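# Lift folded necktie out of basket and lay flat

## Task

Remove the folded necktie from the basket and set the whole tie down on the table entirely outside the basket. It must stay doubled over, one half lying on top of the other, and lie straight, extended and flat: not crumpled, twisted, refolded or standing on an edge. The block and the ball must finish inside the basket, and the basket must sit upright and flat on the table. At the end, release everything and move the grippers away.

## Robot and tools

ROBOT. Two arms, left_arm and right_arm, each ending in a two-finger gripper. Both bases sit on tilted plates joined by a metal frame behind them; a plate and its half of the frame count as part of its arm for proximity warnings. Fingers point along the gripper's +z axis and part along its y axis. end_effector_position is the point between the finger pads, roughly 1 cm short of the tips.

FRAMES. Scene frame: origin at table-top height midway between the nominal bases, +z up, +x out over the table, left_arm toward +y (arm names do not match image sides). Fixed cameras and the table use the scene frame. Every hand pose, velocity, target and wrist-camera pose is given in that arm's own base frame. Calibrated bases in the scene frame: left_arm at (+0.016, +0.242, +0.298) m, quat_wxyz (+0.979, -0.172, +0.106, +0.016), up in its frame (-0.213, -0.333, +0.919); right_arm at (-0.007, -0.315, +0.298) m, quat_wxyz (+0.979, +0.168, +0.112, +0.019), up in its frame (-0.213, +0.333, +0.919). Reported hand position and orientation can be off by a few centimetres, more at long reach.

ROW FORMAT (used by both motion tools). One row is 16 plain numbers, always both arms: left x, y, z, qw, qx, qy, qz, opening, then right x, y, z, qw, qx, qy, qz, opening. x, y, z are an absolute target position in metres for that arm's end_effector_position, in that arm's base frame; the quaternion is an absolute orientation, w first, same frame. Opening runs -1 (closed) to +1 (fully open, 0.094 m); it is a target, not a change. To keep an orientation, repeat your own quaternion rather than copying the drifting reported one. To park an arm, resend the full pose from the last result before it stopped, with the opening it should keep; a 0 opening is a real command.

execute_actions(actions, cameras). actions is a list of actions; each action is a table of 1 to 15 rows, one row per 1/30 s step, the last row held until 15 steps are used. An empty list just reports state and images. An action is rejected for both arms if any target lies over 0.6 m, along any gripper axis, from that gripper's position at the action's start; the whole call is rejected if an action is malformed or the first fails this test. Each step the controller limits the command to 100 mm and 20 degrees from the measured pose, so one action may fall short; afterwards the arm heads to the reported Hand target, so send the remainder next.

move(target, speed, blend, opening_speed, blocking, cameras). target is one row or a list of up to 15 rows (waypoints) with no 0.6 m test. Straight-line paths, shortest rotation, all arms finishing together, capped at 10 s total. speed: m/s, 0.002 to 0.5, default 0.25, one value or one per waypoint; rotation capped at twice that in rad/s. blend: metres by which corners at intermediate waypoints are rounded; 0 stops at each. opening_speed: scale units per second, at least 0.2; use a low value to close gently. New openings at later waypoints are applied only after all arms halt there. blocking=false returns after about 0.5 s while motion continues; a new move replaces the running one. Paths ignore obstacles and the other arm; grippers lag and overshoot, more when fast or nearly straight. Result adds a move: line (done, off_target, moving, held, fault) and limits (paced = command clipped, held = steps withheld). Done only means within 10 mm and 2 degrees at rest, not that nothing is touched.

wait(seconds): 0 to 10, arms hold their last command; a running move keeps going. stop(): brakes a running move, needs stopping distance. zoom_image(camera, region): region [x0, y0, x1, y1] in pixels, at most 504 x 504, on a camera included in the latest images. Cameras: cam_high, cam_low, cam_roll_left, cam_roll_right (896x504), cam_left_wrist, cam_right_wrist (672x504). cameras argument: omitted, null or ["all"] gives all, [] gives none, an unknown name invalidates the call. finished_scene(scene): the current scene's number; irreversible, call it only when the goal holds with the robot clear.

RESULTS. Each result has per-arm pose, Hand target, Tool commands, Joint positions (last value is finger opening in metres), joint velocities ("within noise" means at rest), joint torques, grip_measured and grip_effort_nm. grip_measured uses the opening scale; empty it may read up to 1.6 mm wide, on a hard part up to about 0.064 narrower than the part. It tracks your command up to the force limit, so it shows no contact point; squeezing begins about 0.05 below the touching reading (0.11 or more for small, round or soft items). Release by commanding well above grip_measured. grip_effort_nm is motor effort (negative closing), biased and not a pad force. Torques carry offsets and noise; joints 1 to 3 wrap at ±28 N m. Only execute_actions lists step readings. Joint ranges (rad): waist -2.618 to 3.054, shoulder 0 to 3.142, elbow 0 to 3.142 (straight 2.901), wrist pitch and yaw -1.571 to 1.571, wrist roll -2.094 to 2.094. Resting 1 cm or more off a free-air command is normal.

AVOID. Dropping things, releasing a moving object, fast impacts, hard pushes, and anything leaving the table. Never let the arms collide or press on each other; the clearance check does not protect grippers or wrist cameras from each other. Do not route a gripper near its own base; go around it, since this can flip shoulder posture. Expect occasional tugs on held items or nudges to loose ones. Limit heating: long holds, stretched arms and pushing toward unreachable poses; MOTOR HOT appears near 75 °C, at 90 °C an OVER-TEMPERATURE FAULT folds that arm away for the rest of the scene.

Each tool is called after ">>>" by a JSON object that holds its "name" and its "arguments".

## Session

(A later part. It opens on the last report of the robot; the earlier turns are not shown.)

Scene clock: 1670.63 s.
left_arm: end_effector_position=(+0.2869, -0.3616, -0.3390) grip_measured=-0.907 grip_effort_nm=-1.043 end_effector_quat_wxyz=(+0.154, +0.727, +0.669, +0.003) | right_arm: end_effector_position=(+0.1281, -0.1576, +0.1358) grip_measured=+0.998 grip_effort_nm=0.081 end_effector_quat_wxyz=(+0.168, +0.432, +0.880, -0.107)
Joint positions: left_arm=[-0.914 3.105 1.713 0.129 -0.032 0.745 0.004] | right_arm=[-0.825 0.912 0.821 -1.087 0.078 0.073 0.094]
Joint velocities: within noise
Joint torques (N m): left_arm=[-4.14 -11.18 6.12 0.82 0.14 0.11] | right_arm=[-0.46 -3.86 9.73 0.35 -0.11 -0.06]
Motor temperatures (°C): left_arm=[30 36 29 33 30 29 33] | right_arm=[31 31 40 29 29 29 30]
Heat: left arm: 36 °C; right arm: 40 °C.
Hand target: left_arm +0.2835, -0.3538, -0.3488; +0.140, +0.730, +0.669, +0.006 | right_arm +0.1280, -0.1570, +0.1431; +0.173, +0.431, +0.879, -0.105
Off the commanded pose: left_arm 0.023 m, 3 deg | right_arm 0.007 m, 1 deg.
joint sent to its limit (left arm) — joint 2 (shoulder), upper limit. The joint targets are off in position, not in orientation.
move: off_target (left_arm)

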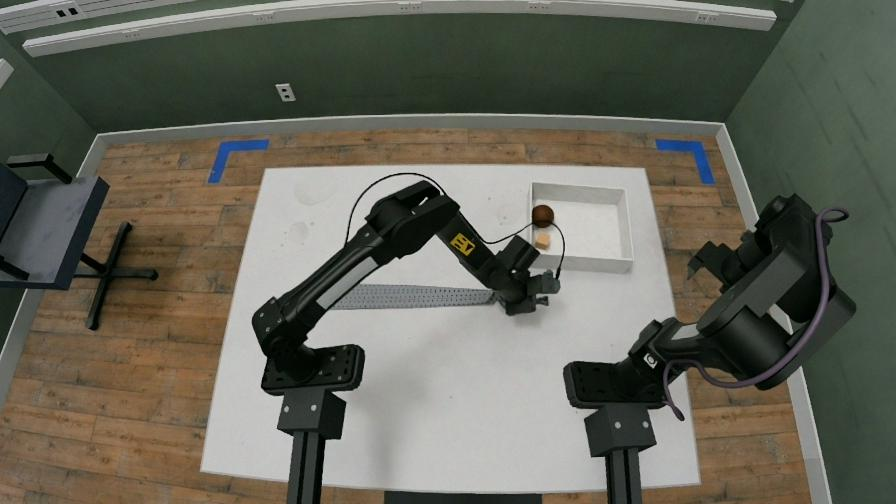

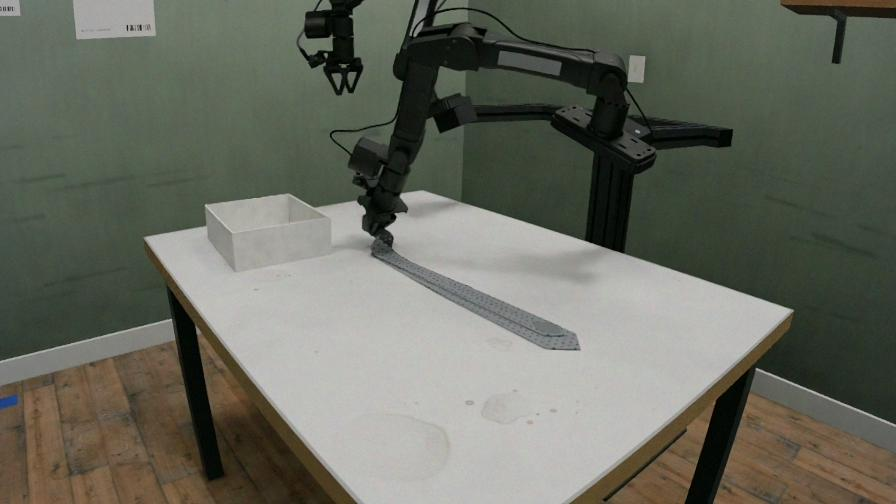

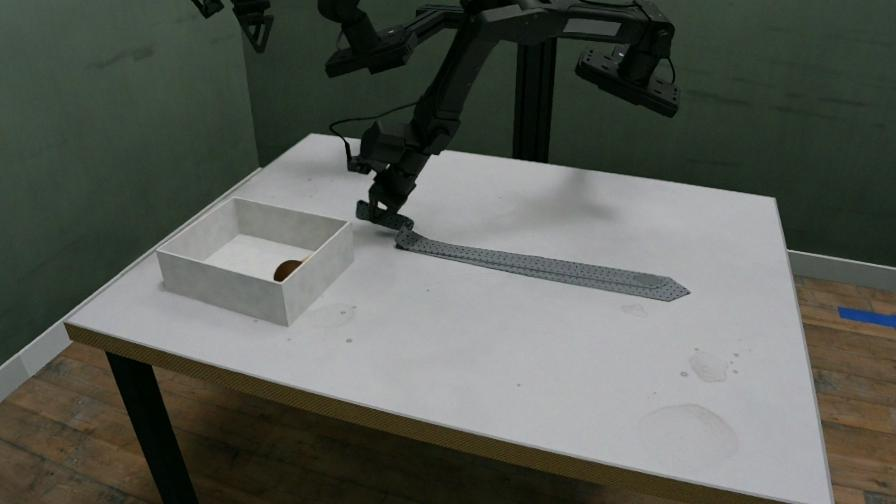

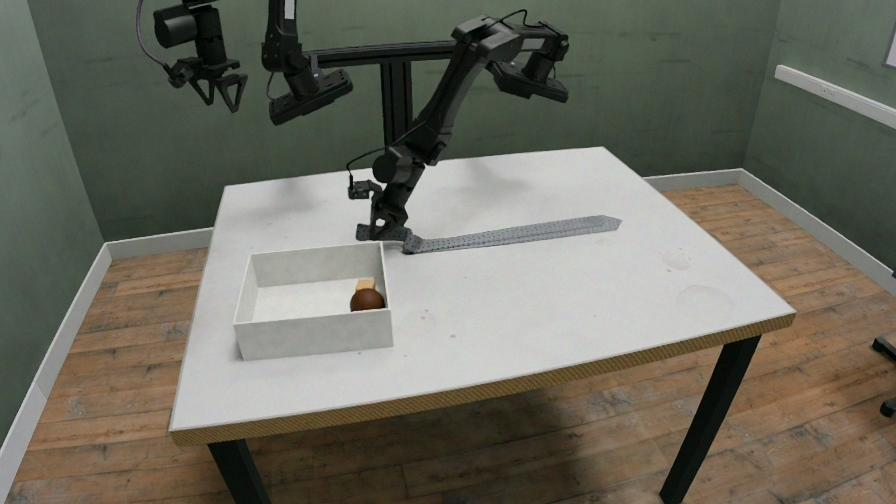

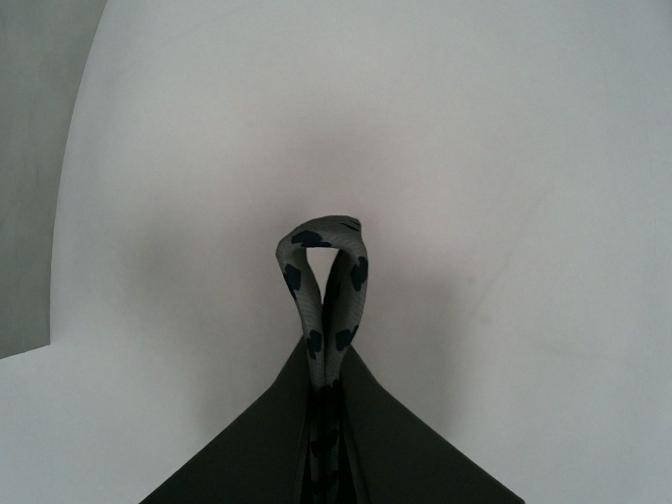

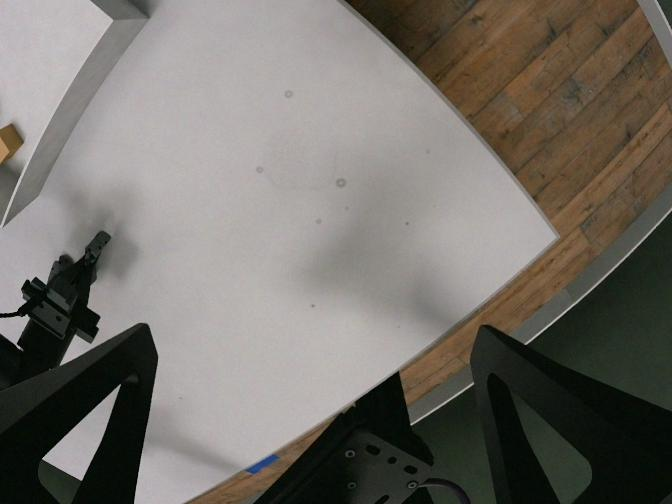

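>>> {"name": "move", "arguments": {"target": [0.3094,-0.3865,-0.35,0.1312,0.7305,0.6699,0.0078,-1,0.128,-0.157,0.1433,0.1725,0.431,0.879,-0.105,1], "speed": 0.08}}

>>> {"name": "zoom_image", "arguments": {"camera": "cam_roll_left", "region": [320, 150, 480, 270]}}

>>> {"name": "zoom_image", "arguments": {"camera": "cam_high", "region": [300, 200, 600, 350]}}

Scene clock: 1706.37 s.
left_arm: end_effector_position=(+0.3069, -0.3872, -0.3253) grip_measured=-0.907 grip_effort_nm=-1.043 end_effector_quat_wxyz=(+0.177, +0.725, +0.665, +0.001) | right_arm: end_effector_position=(+0.1281, -0.1576, +0.1358) grip_measured=+0.998 grip_effort_nm=0.081 end_effector_quat_wxyz=(+0.168, +0.432, +0.880, -0.107)
Joint positions: left_arm=[-0.914 3.109 1.812 0.081 -0.032 0.748 0.004] | right_arm=[-0.825 0.912 0.821 -1.087 0.078 0.073 0.094]
Joint velocities: within noise
Joint torques (N m): left_arm=[-4.15 -12 6.6 0.94 0.23 0.1] | right_arm=[-0.46 -3.86 9.73 0.35 -0.11 -0.06]
Motor temperatures (°C): left_arm=[30 37 29 33 30 29 33] | right_arm=[31 31 40 29 29 29 30]
Heat: left arm: 37 °C; right arm: 40 °C.
Hand target: left_arm +0.3045, -0.3805, -0.3341; +0.164, +0.728, +0.666, +0.002 | right_arm +0.1280, -0.1570, +0.1431; +0.173, +0.431, +0.879, -0.105
Off the commanded pose: left_arm 0.025 m, 5 deg | right_arm 0.007 m, 1 deg.
joint sent to its limit (left arm) — joint 2 (shoulder), upper limit. The joint targets are off in position and orientation.
move: off_target (left_arm)

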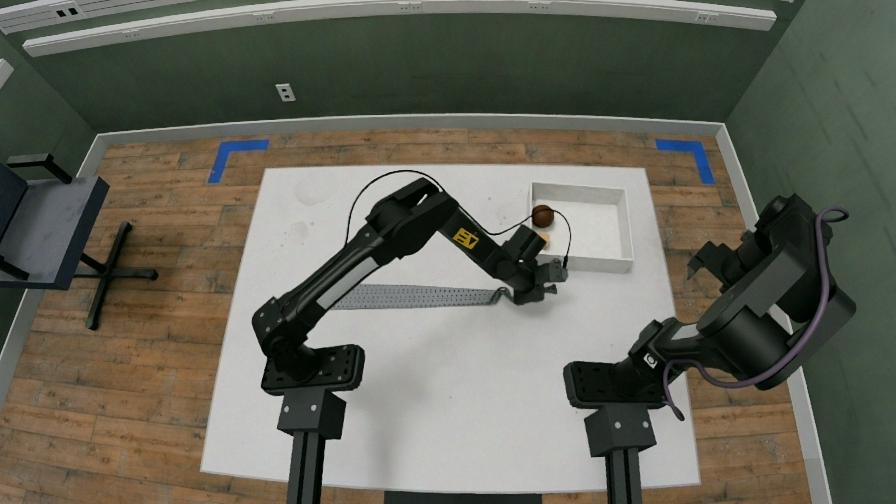

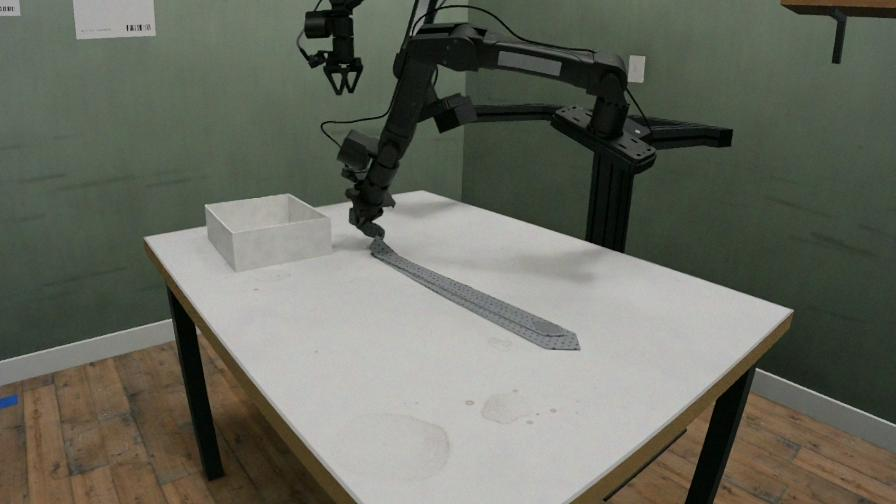

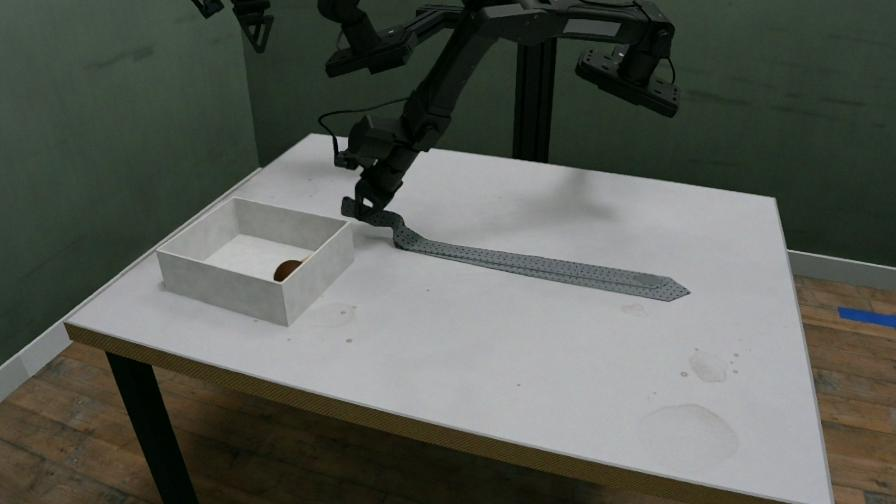

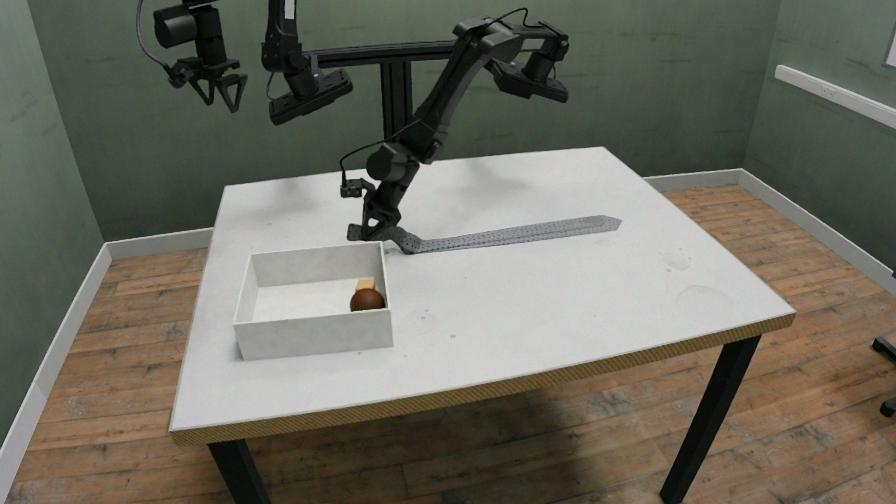

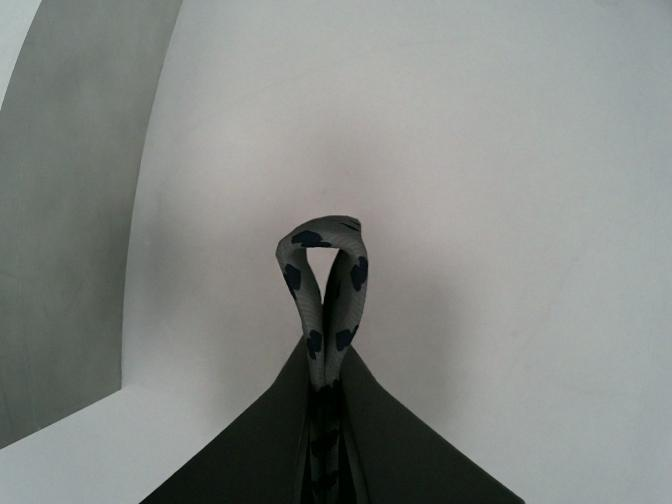

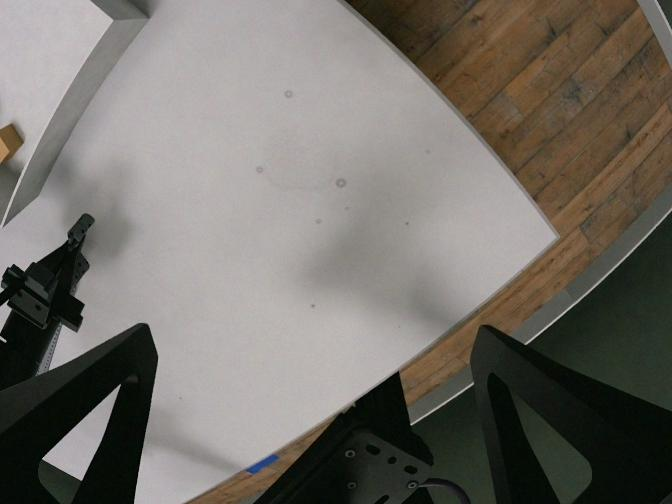

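Scaled by 3.150.

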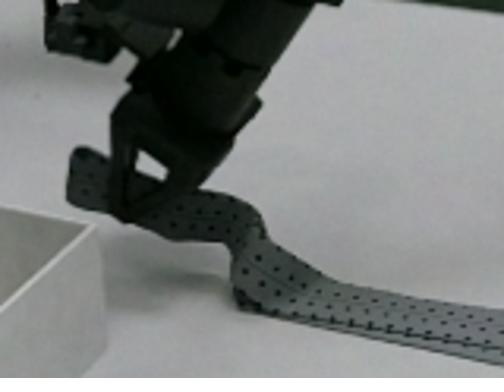

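Scaled by 1.680.

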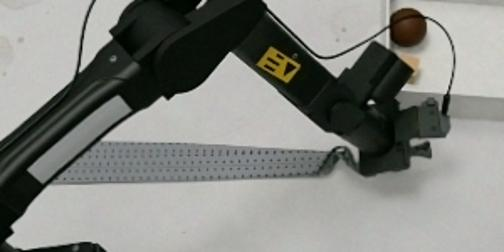

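>>> {"name": "move", "arguments": {"target": [0.3091,-0.4233,-0.3303,0.2454,0.7208,0.6368,-0.1192,-1,0.128,-0.157,0.1433,0.1725,0.431,0.879,-0.105,1], "speed": 0.08, "cameras": ["cam_high","cam_low","cam_roll_left"]}}

>>> {"name": "zoom_image", "arguments": {"camera": "cam_roll_left", "region": [320, 150, 480, 270]}}

>>> {"name": "zoom_image", "arguments": {"camera": "cam_high", "region": [300, 200, 600, 350]}}

Scene clock: 1716.63 s.
left_arm: end_effector_position=(+0.3160, -0.4296, -0.3045) grip_measured=-0.907 grip_effort_nm=-1.043 end_effector_quat_wxyz=(+0.257, +0.719, +0.639, -0.095) | right_arm: end_effector_position=(+0.1281, -0.1576, +0.1358) grip_measured=+0.998 grip_effort_nm=0.076 end_effector_quat_wxyz=(+0.168, +0.432, +0.880, -0.107)
Joint positions: left_arm=[-0.884 3.109 1.812 0.259 0.163 0.761 0.004] | right_arm=[-0.825 0.912 0.821 -1.087 0.078 0.073 0.094]
Joint velocities: within noise
Joint torques (N m): left_arm=[-4.3 -12.15 3.4 1.47 0.51 0] | right_arm=[-0.44 -3.85 9.73 0.35 -0.11 -0.06]
Motor temperatures (°C): left_arm=[30 38 29 33 30 29 33] | right_arm=[31 30 40 29 29 29 30]
Heat: left arm: 38 °C; right arm: 40 °C.
Hand target: left_arm +0.3051, -0.4180, -0.3189; +0.242, +0.720, +0.642, -0.104 | right_arm +0.1280, -0.1570, +0.1431; +0.173, +0.431, +0.879, -0.105
Off the commanded pose: left_arm 0.027 m, 3 deg | right_arm 0.007 m, 1 deg.
joint sent to its limit (left arm) — joint 2 (shoulder), upper limit. The joint targets are off in position, not in orientation.
move: off_target (left_arm)
Images, in order (width x height): cam_high 896x504, cam_low 896x504, cam_roll_left 896x504.

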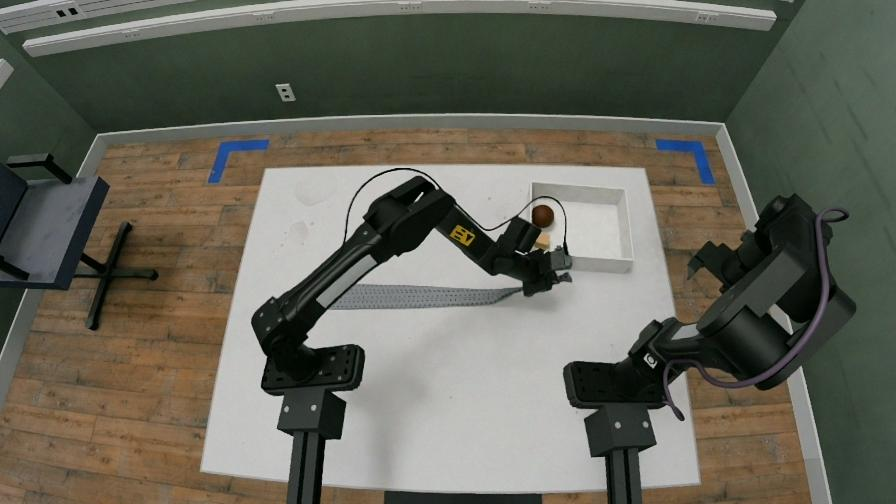

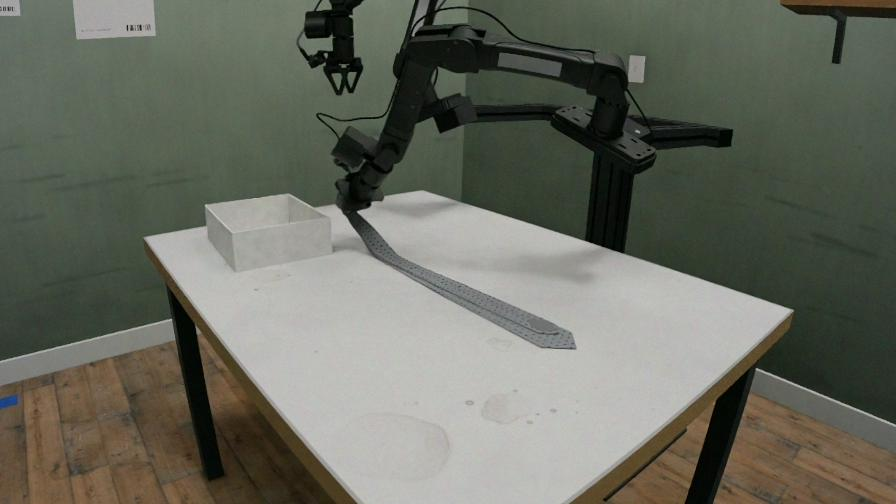

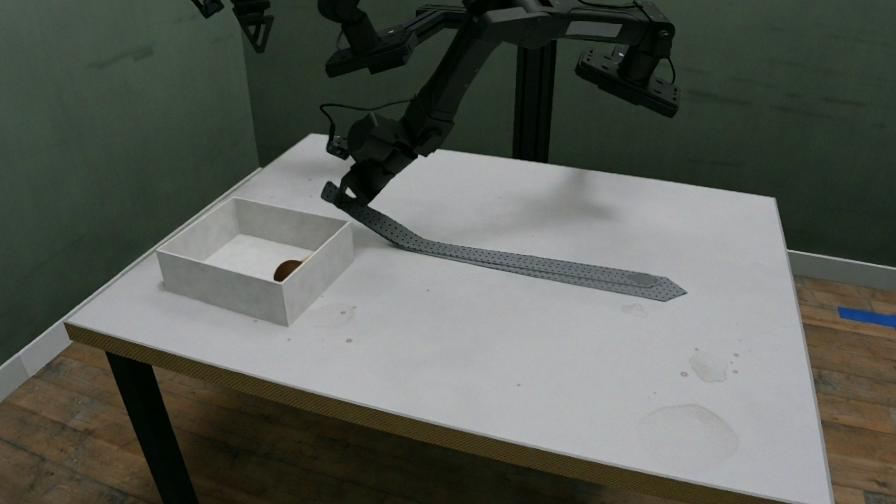

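Scaled by 3.150.

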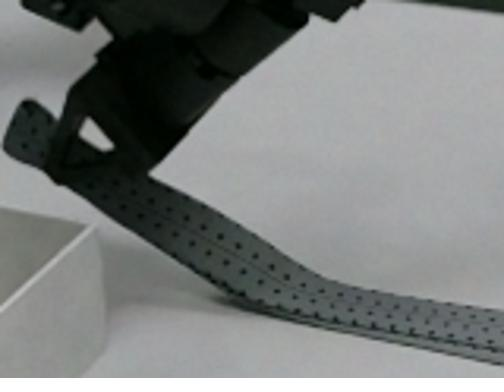

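Scaled by 1.680.

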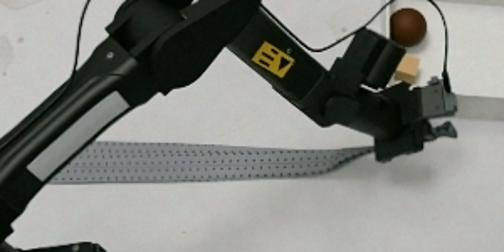

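>>> {"name": "move", "arguments": {"target": [0.3091,-0.4233,-0.3303,0.2454,0.7208,0.6368,-0.1192,-0.5,0.128,-0.157,0.1433,0.1725,0.431,0.879,-0.105,1], "speed": 0.08, "opening_speed": 0.5}}

>>> {"name": "zoom_image", "arguments": {"camera": "cam_roll_left", "region": [320, 150, 480, 270]}}

Scene clock: 1733.13 s.
left_arm: end_effector_position=(+0.3158, -0.4309, -0.3039) grip_measured=-0.503 grip_effort_nm=0.134 end_effector_quat_wxyz=(+0.259, +0.719, +0.637, -0.097) | right_arm: end_effector_position=(+0.1281, -0.1576, +0.1358) grip_measured=+0.998 grip_effort_nm=0.076 end_effector_quat_wxyz=(+0.168, +0.432, +0.880, -0.107)
Joint positions: left_arm=[-0.884 3.109 1.812 0.263 0.168 0.761 0.023] | right_arm=[-0.825 0.912 0.821 -1.087 0.078 0.073 0.094]
Joint velocities: within noise
Joint torques (N m): left_arm=[-4.26 -12.18 3.34 1.42 0.47 0] | right_arm=[-0.44 -3.85 9.73 0.35 -0.11 -0.06]
Motor temperatures (°C): left_arm=[30 39 29 34 30 29 33] | right_arm=[31 30 40 29 29 29 30]
Heat: left arm: 39 °C; right arm: 40 °C.
Hand target: left_arm +0.3050, -0.4179, -0.3189; +0.242, +0.720, +0.641, -0.105 | right_arm +0.1280, -0.1570, +0.1431; +0.173, +0.431, +0.879, -0.105
Off the commanded pose: left_arm 0.028 m, 3 deg | right_arm 0.007 m, 1 deg.
joint sent to its limit (left arm) — joint 2 (shoulder), upper limit. The joint targets are off in position, not in orientation.
move: off_target (left_arm)

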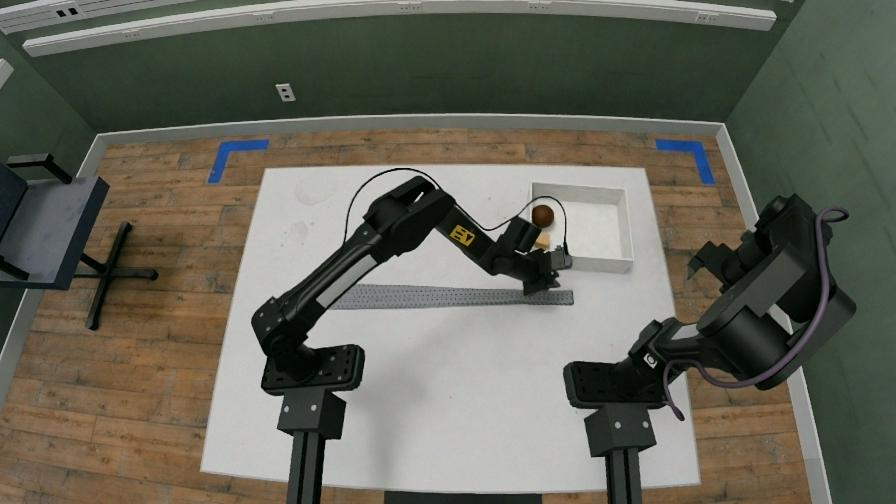

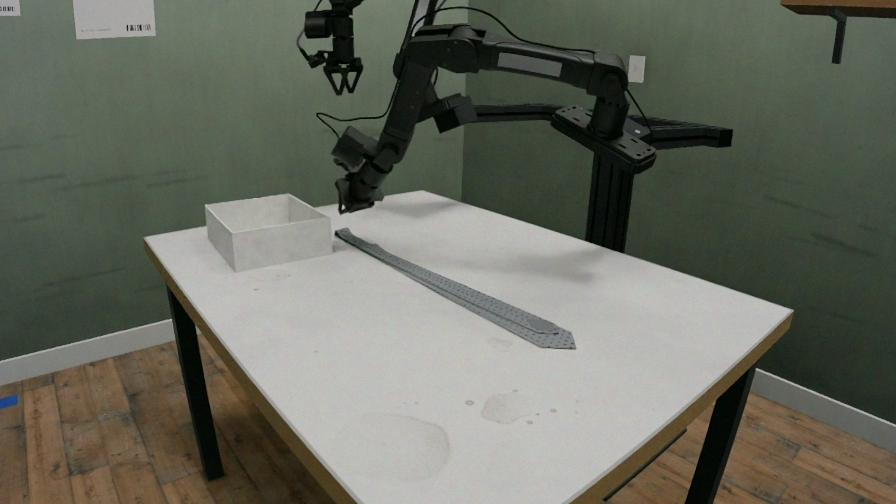

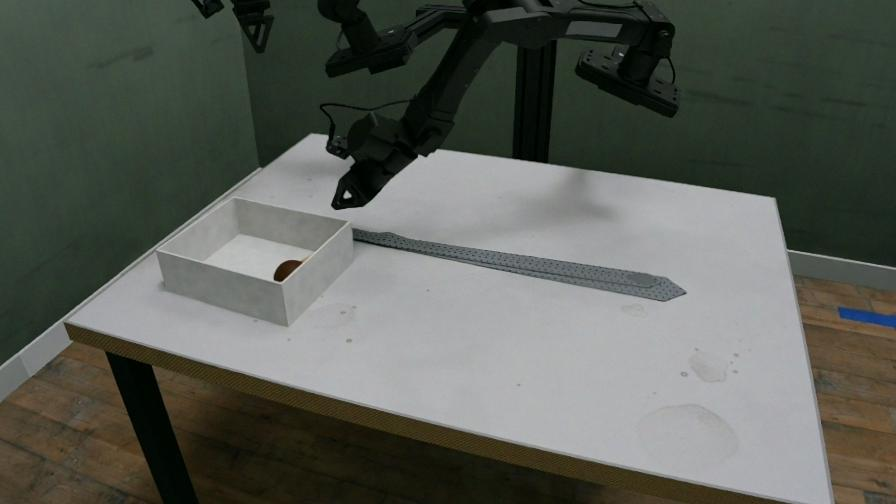

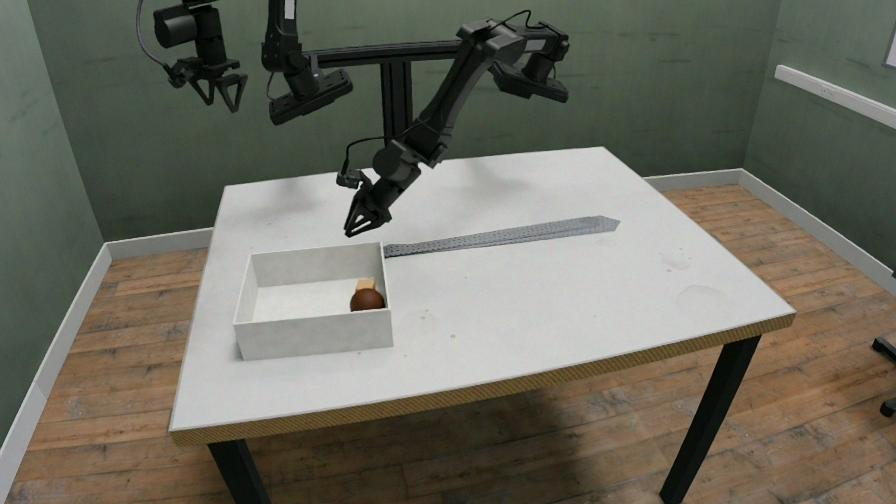

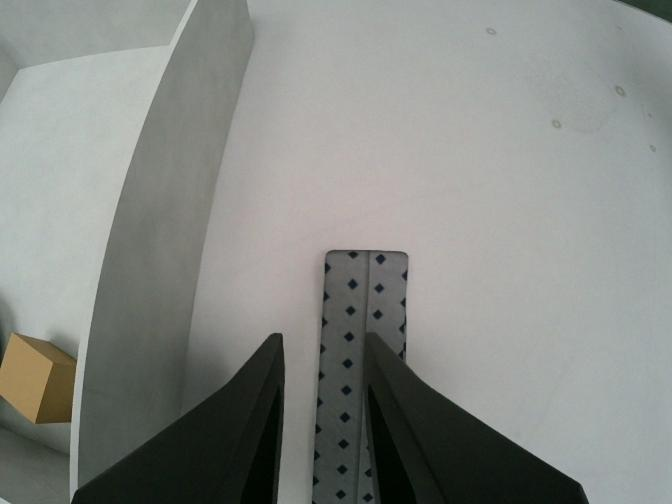

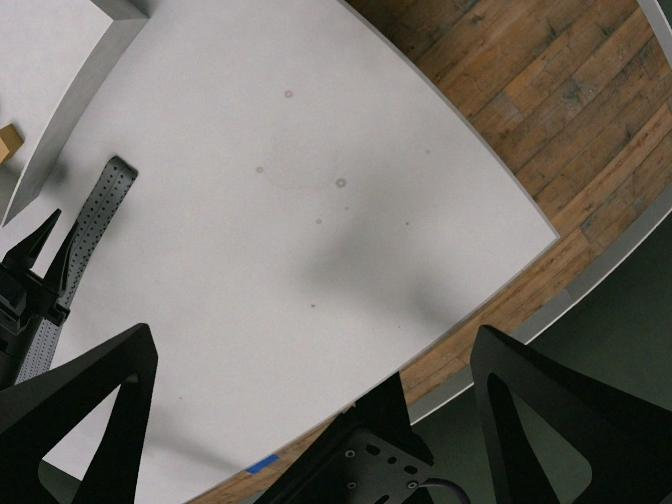

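Scaled by 3.150.

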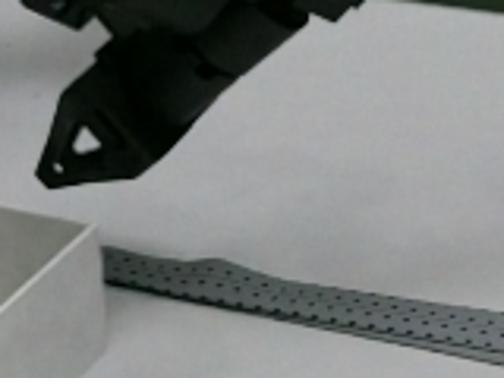

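>>> {"name": "move", "arguments": {"target": [[0.285,-0.45,-0.23,0.2454,0.7208,0.6368,-0.1192,-0.5,0.128,-0.157,0.1433,0.1725,0.431,0.879,-0.105,1],[0.28,-0.33,-0.08,0.2454,0.7208,0.6368,-0.1192,-0.5,0.128,-0.157,0.1433,0.1725,0.431,0.879,-0.105,1]], "speed": 0.15, "blend": 0.03, "cameras": ["cam_high","cam_left_wrist","cam_roll_left","cam_right_wrist"]}}

>>> {"name": "zoom_image", "arguments": {"camera": "cam_roll_left", "region": [330, 170, 710, 320]}}

>>> {"name": "zoom_image", "arguments": {"camera": "cam_high", "region": [300, 200, 660, 350]}}

Scene clock: 1746.53 s.
left_arm: end_effector_position=(+0.2900, -0.3357, -0.0798) grip_measured=-0.503 grip_effort_nm=0.129 end_effector_quat_wxyz=(+0.259, +0.717, +0.638, -0.109) | right_arm: end_effector_position=(+0.1281, -0.1576, +0.1358) grip_measured=+0.998 grip_effort_nm=0.081 end_effector_quat_wxyz=(+0.168, +0.432, +0.880, -0.107)
Joint positions: left_arm=[-0.76 2.185 1.009 0.12 0.254 0.86 0.023] | right_arm=[-0.825 0.912 0.821 -1.087 0.078 0.073 0.094]
Joint velocities: within noise
Joint torques (N m): left_arm=[-3.63 -11.49 3.62 0.99 0.54 0.16] | right_arm=[-0.46 -3.86 9.72 0.35 -0.11 -0.06]
Motor temperatures (°C): left_arm=[30 40 28 34 30 29 32] | right_arm=[31 30 40 29 29 29 30]
Heat: left arm: 40 °C; right arm: 40 °C.
Hand target: left_arm +0.2801, -0.3302, -0.0802; +0.246, +0.721, +0.637, -0.119 | right_arm +0.1280, -0.1570, +0.1431; +0.173, +0.431, +0.879, -0.105
Off the commanded pose: left_arm 0.011 m, 2 deg | right_arm 0.007 m, 1 deg.
move: off_target (left_arm)
Images, in order (width x height): cam_high 896x504, cam_roll_left 896x504, cam_left_wrist 672x504, cam_right_wrist 672x504.

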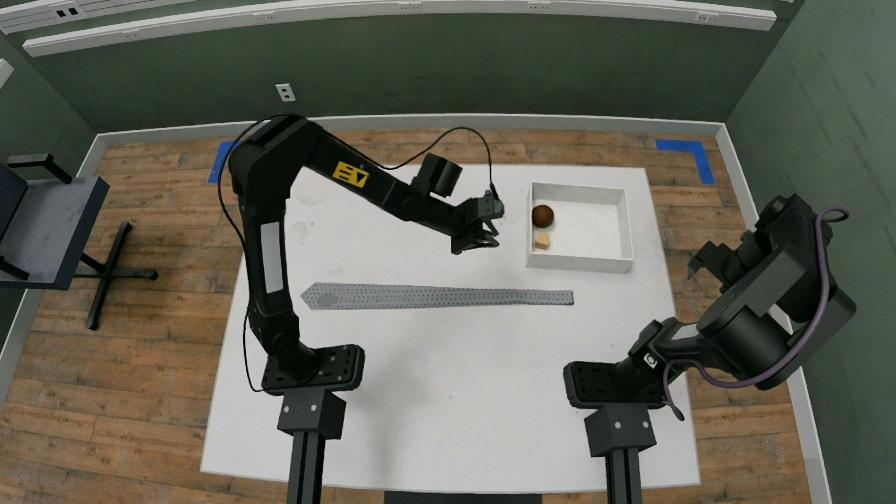

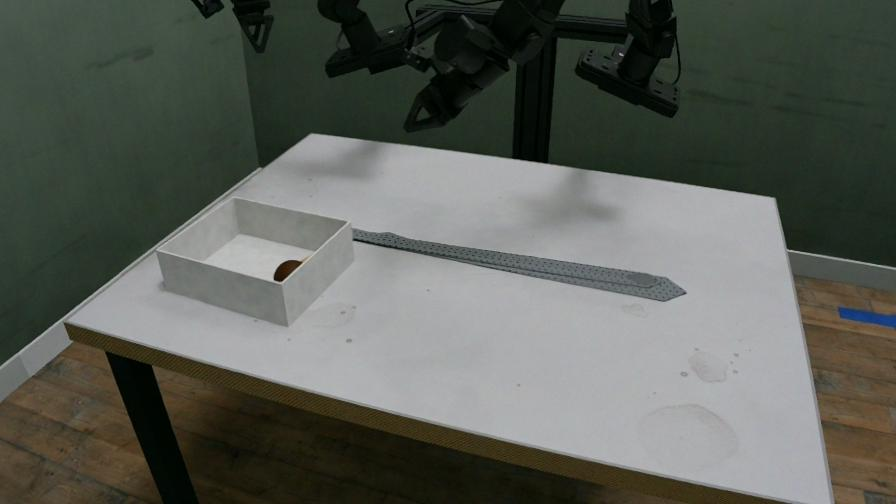

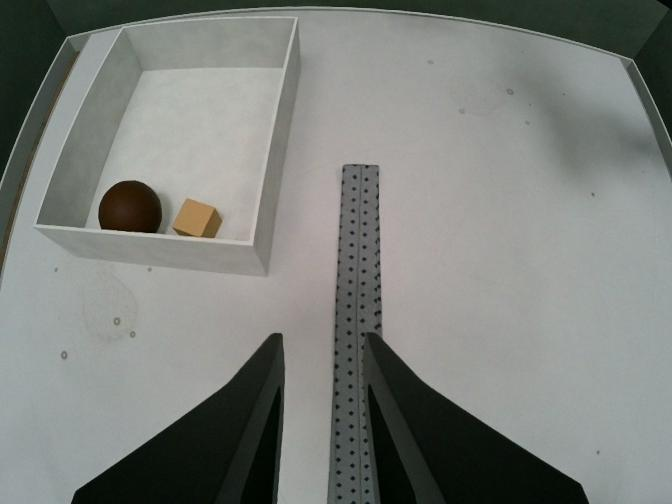

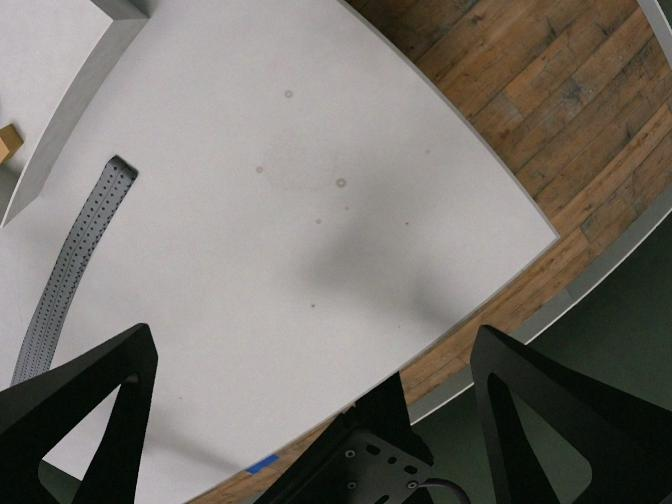

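Scaled by 1.326.

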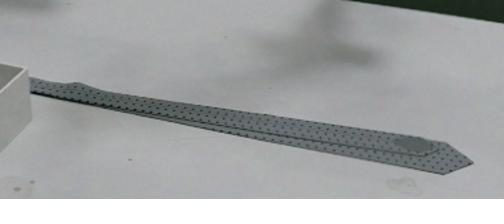

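Scaled by 1.400.

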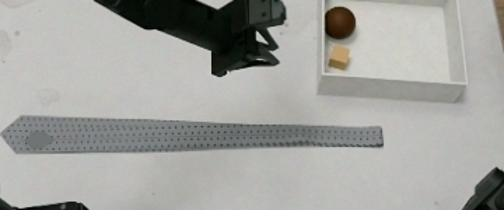

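>>> {"name": "zoom_image", "arguments": {"camera": "cam_high", "region": [460, 270, 600, 320]}}

>>> {"name": "zoom_image", "arguments": {"camera": "cam_roll_left", "region": [340, 215, 480, 275]}}

>>> {"name": "zoom_image", "arguments": {"camera": "cam_right_wrist", "region": [0, 130, 180, 400]}}

>>> {"name": "zoom_image", "arguments": {"camera": "cam_left_wrist", "region": [280, 140, 440, 400]}}

Scaled by 3.600.

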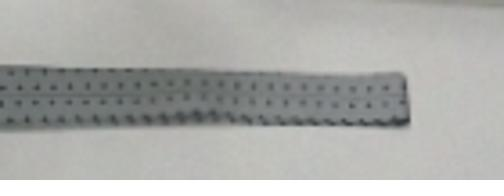

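Scaled by 3.600.

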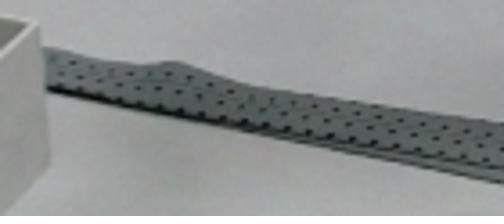

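Scaled by 1.867 from the camera's 672x504 image, which has a finer 960x720 frame.

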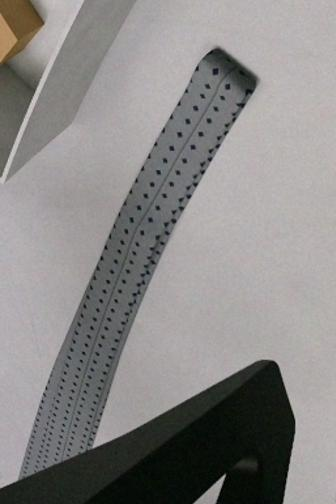

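Scaled by 1.938 from the camera's 672x504 image, which has a finer 960x720 frame.

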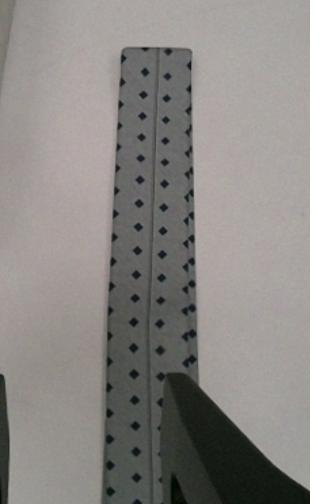

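>>> {"name": "zoom_image", "arguments": {"camera": "cam_roll_left", "region": [560, 240, 720, 320]}}

>>> {"name": "move", "arguments": {"target": [[0.25,-0.1,0.05,0.2454,0.7208,0.6368,-0.1192,0,0.128,-0.157,0.1433,0.1725,0.431,0.879,-0.105,1],[0.22,0.1,0.14,0.235,-0.343,0.886,0.205,0,0.128,-0.157,0.1433,0.1725,0.431,0.879,-0.105,1],[0.1483,0.1617,0.1522,0.235,-0.343,0.886,0.205,0,0.128,-0.157,0.1433,0.1725,0.431,0.879,-0.105,1]], "speed": 0.3, "blend": 0.04}}

Scaled by 3.150.

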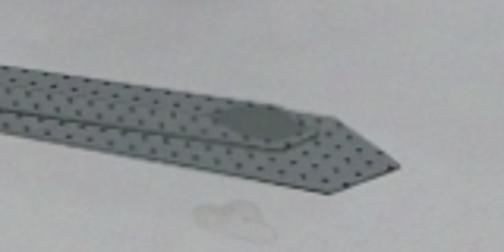

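Scene clock: 1776.03 s.
left_arm: end_effector_position=(+0.1533, +0.1653, +0.1604) grip_measured=-0.003 grip_effort_nm=0.125 end_effector_quat_wxyz=(+0.246, -0.345, +0.881, +0.210) | right_arm: end_effector_position=(+0.1281, -0.1576, +0.1358) grip_measured=+0.998 grip_effort_nm=0.081 end_effector_quat_wxyz=(+0.168, +0.432, +0.880, -0.107)
Joint positions: left_arm=[0.589 0.802 0.765 -0.935 -0.292 -0.068 0.047] | right_arm=[-0.825 0.912 0.821 -1.087 0.078 0.073 0.094]
Joint velocities: within noise
Joint torques (N m): left_arm=[0.29 -3.86 5.29 0.66 0.04 0.08] | right_arm=[-0.44 -3.85 9.73 0.35 -0.11 -0.06]
Motor temperatures (°C): left_arm=[30 38 29 33 30 29 31] | right_arm=[31 30 40 29 29 29 30]
Heat: left arm: 38 °C; right arm: 40 °C.
Hand target: left_arm +0.1484, +0.1618, +0.1522; +0.235, -0.343, +0.886, +0.205 | right_arm +0.1280, -0.1570, +0.1431; +0.173, +0.431, +0.879, -0.105
Off the commanded pose: left_arm 0.010 m, 2 deg | right_arm 0.007 m, 1 deg.
move: done

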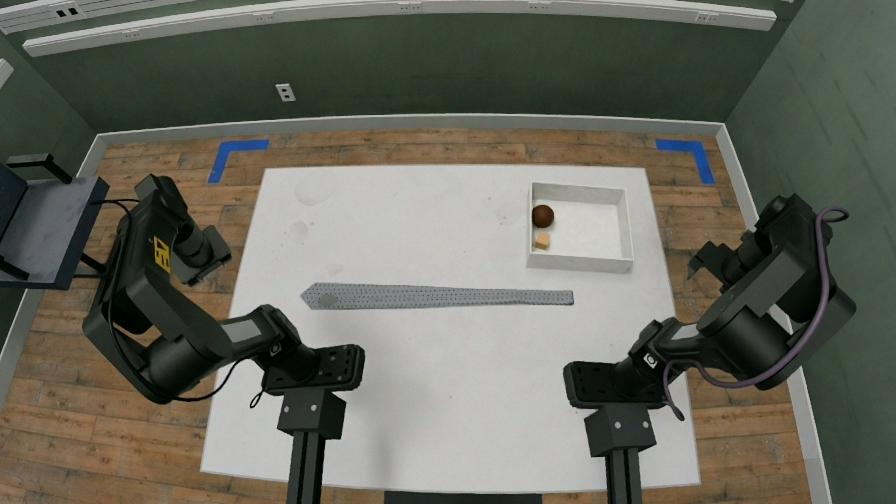

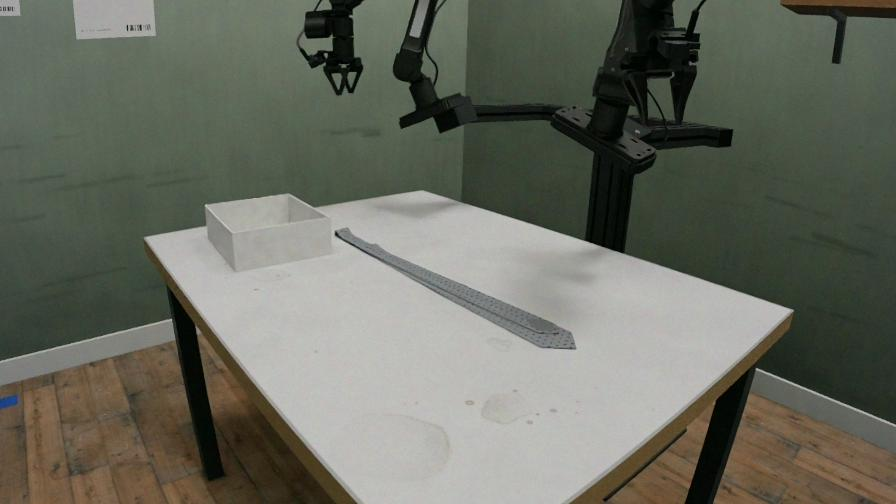

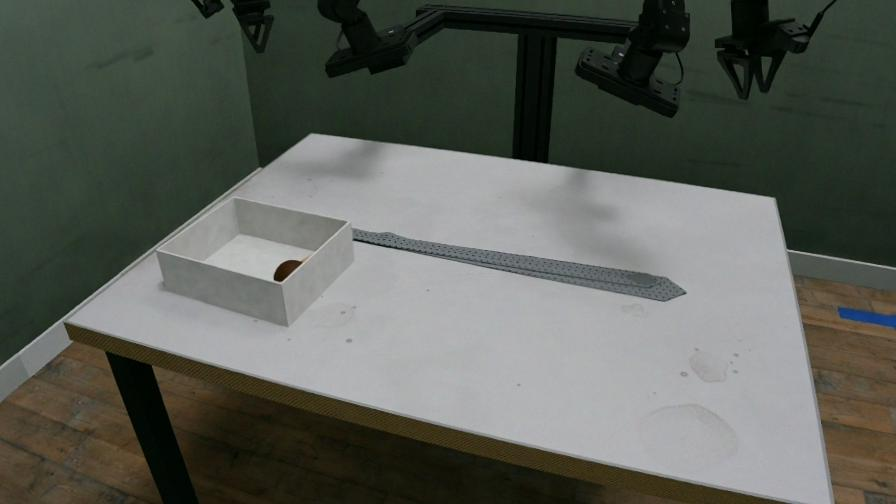

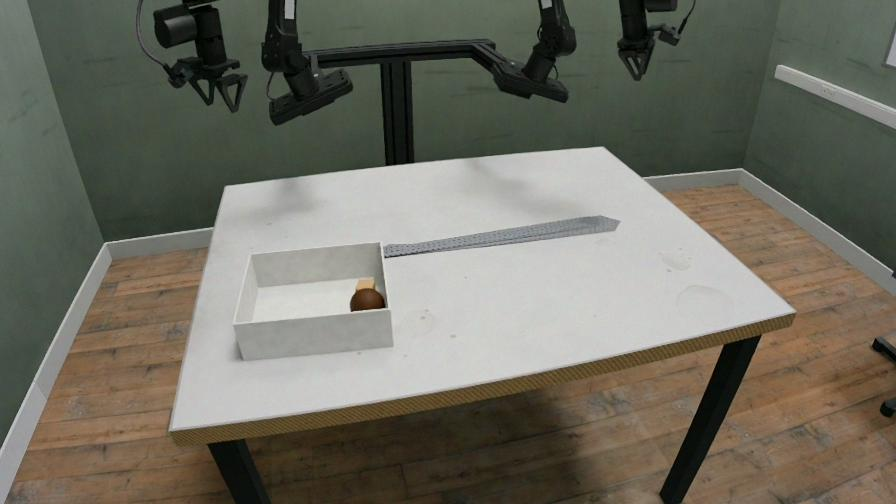

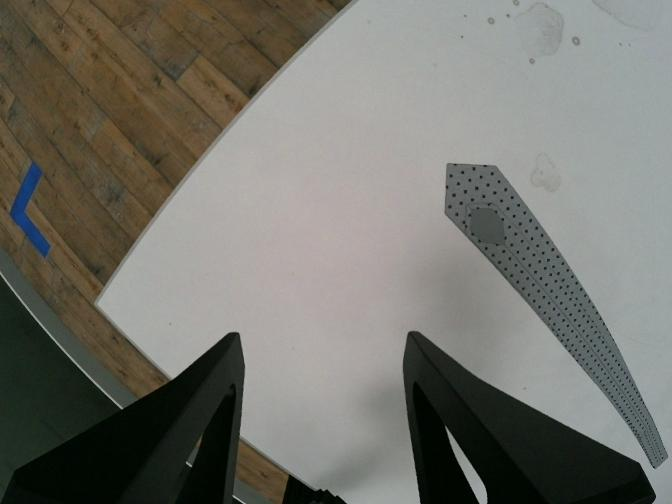

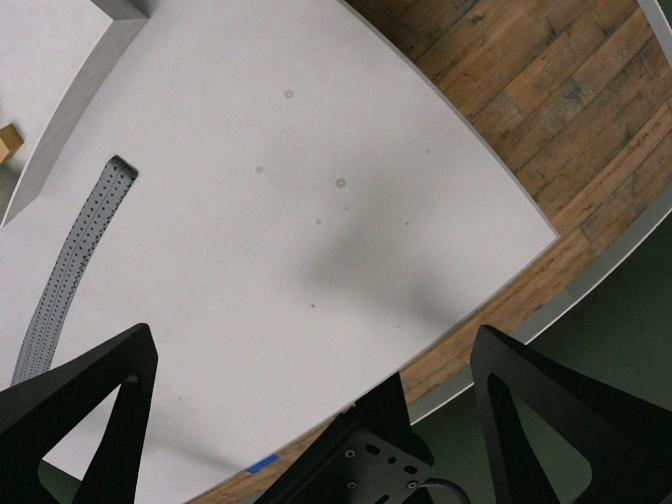

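>>> {"name": "zoom_image", "arguments": {"camera": "cam_low", "region": [325, 220, 455, 290]}}

>>> {"name": "zoom_image", "arguments": {"camera": "cam_roll_right", "region": [370, 215, 500, 275]}}

Scaled by 3.877.

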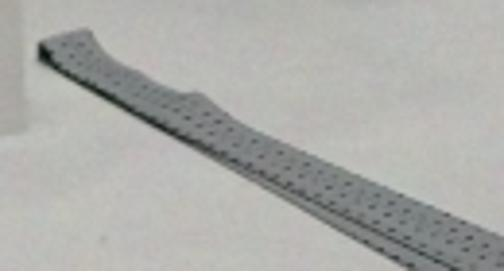

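Scaled by 3.877.

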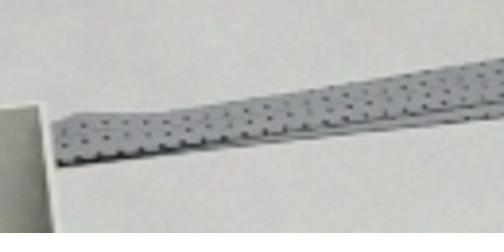

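>>> {"name": "finished_scene", "arguments": {"scene": 2}}

The scene is finished: the task was done.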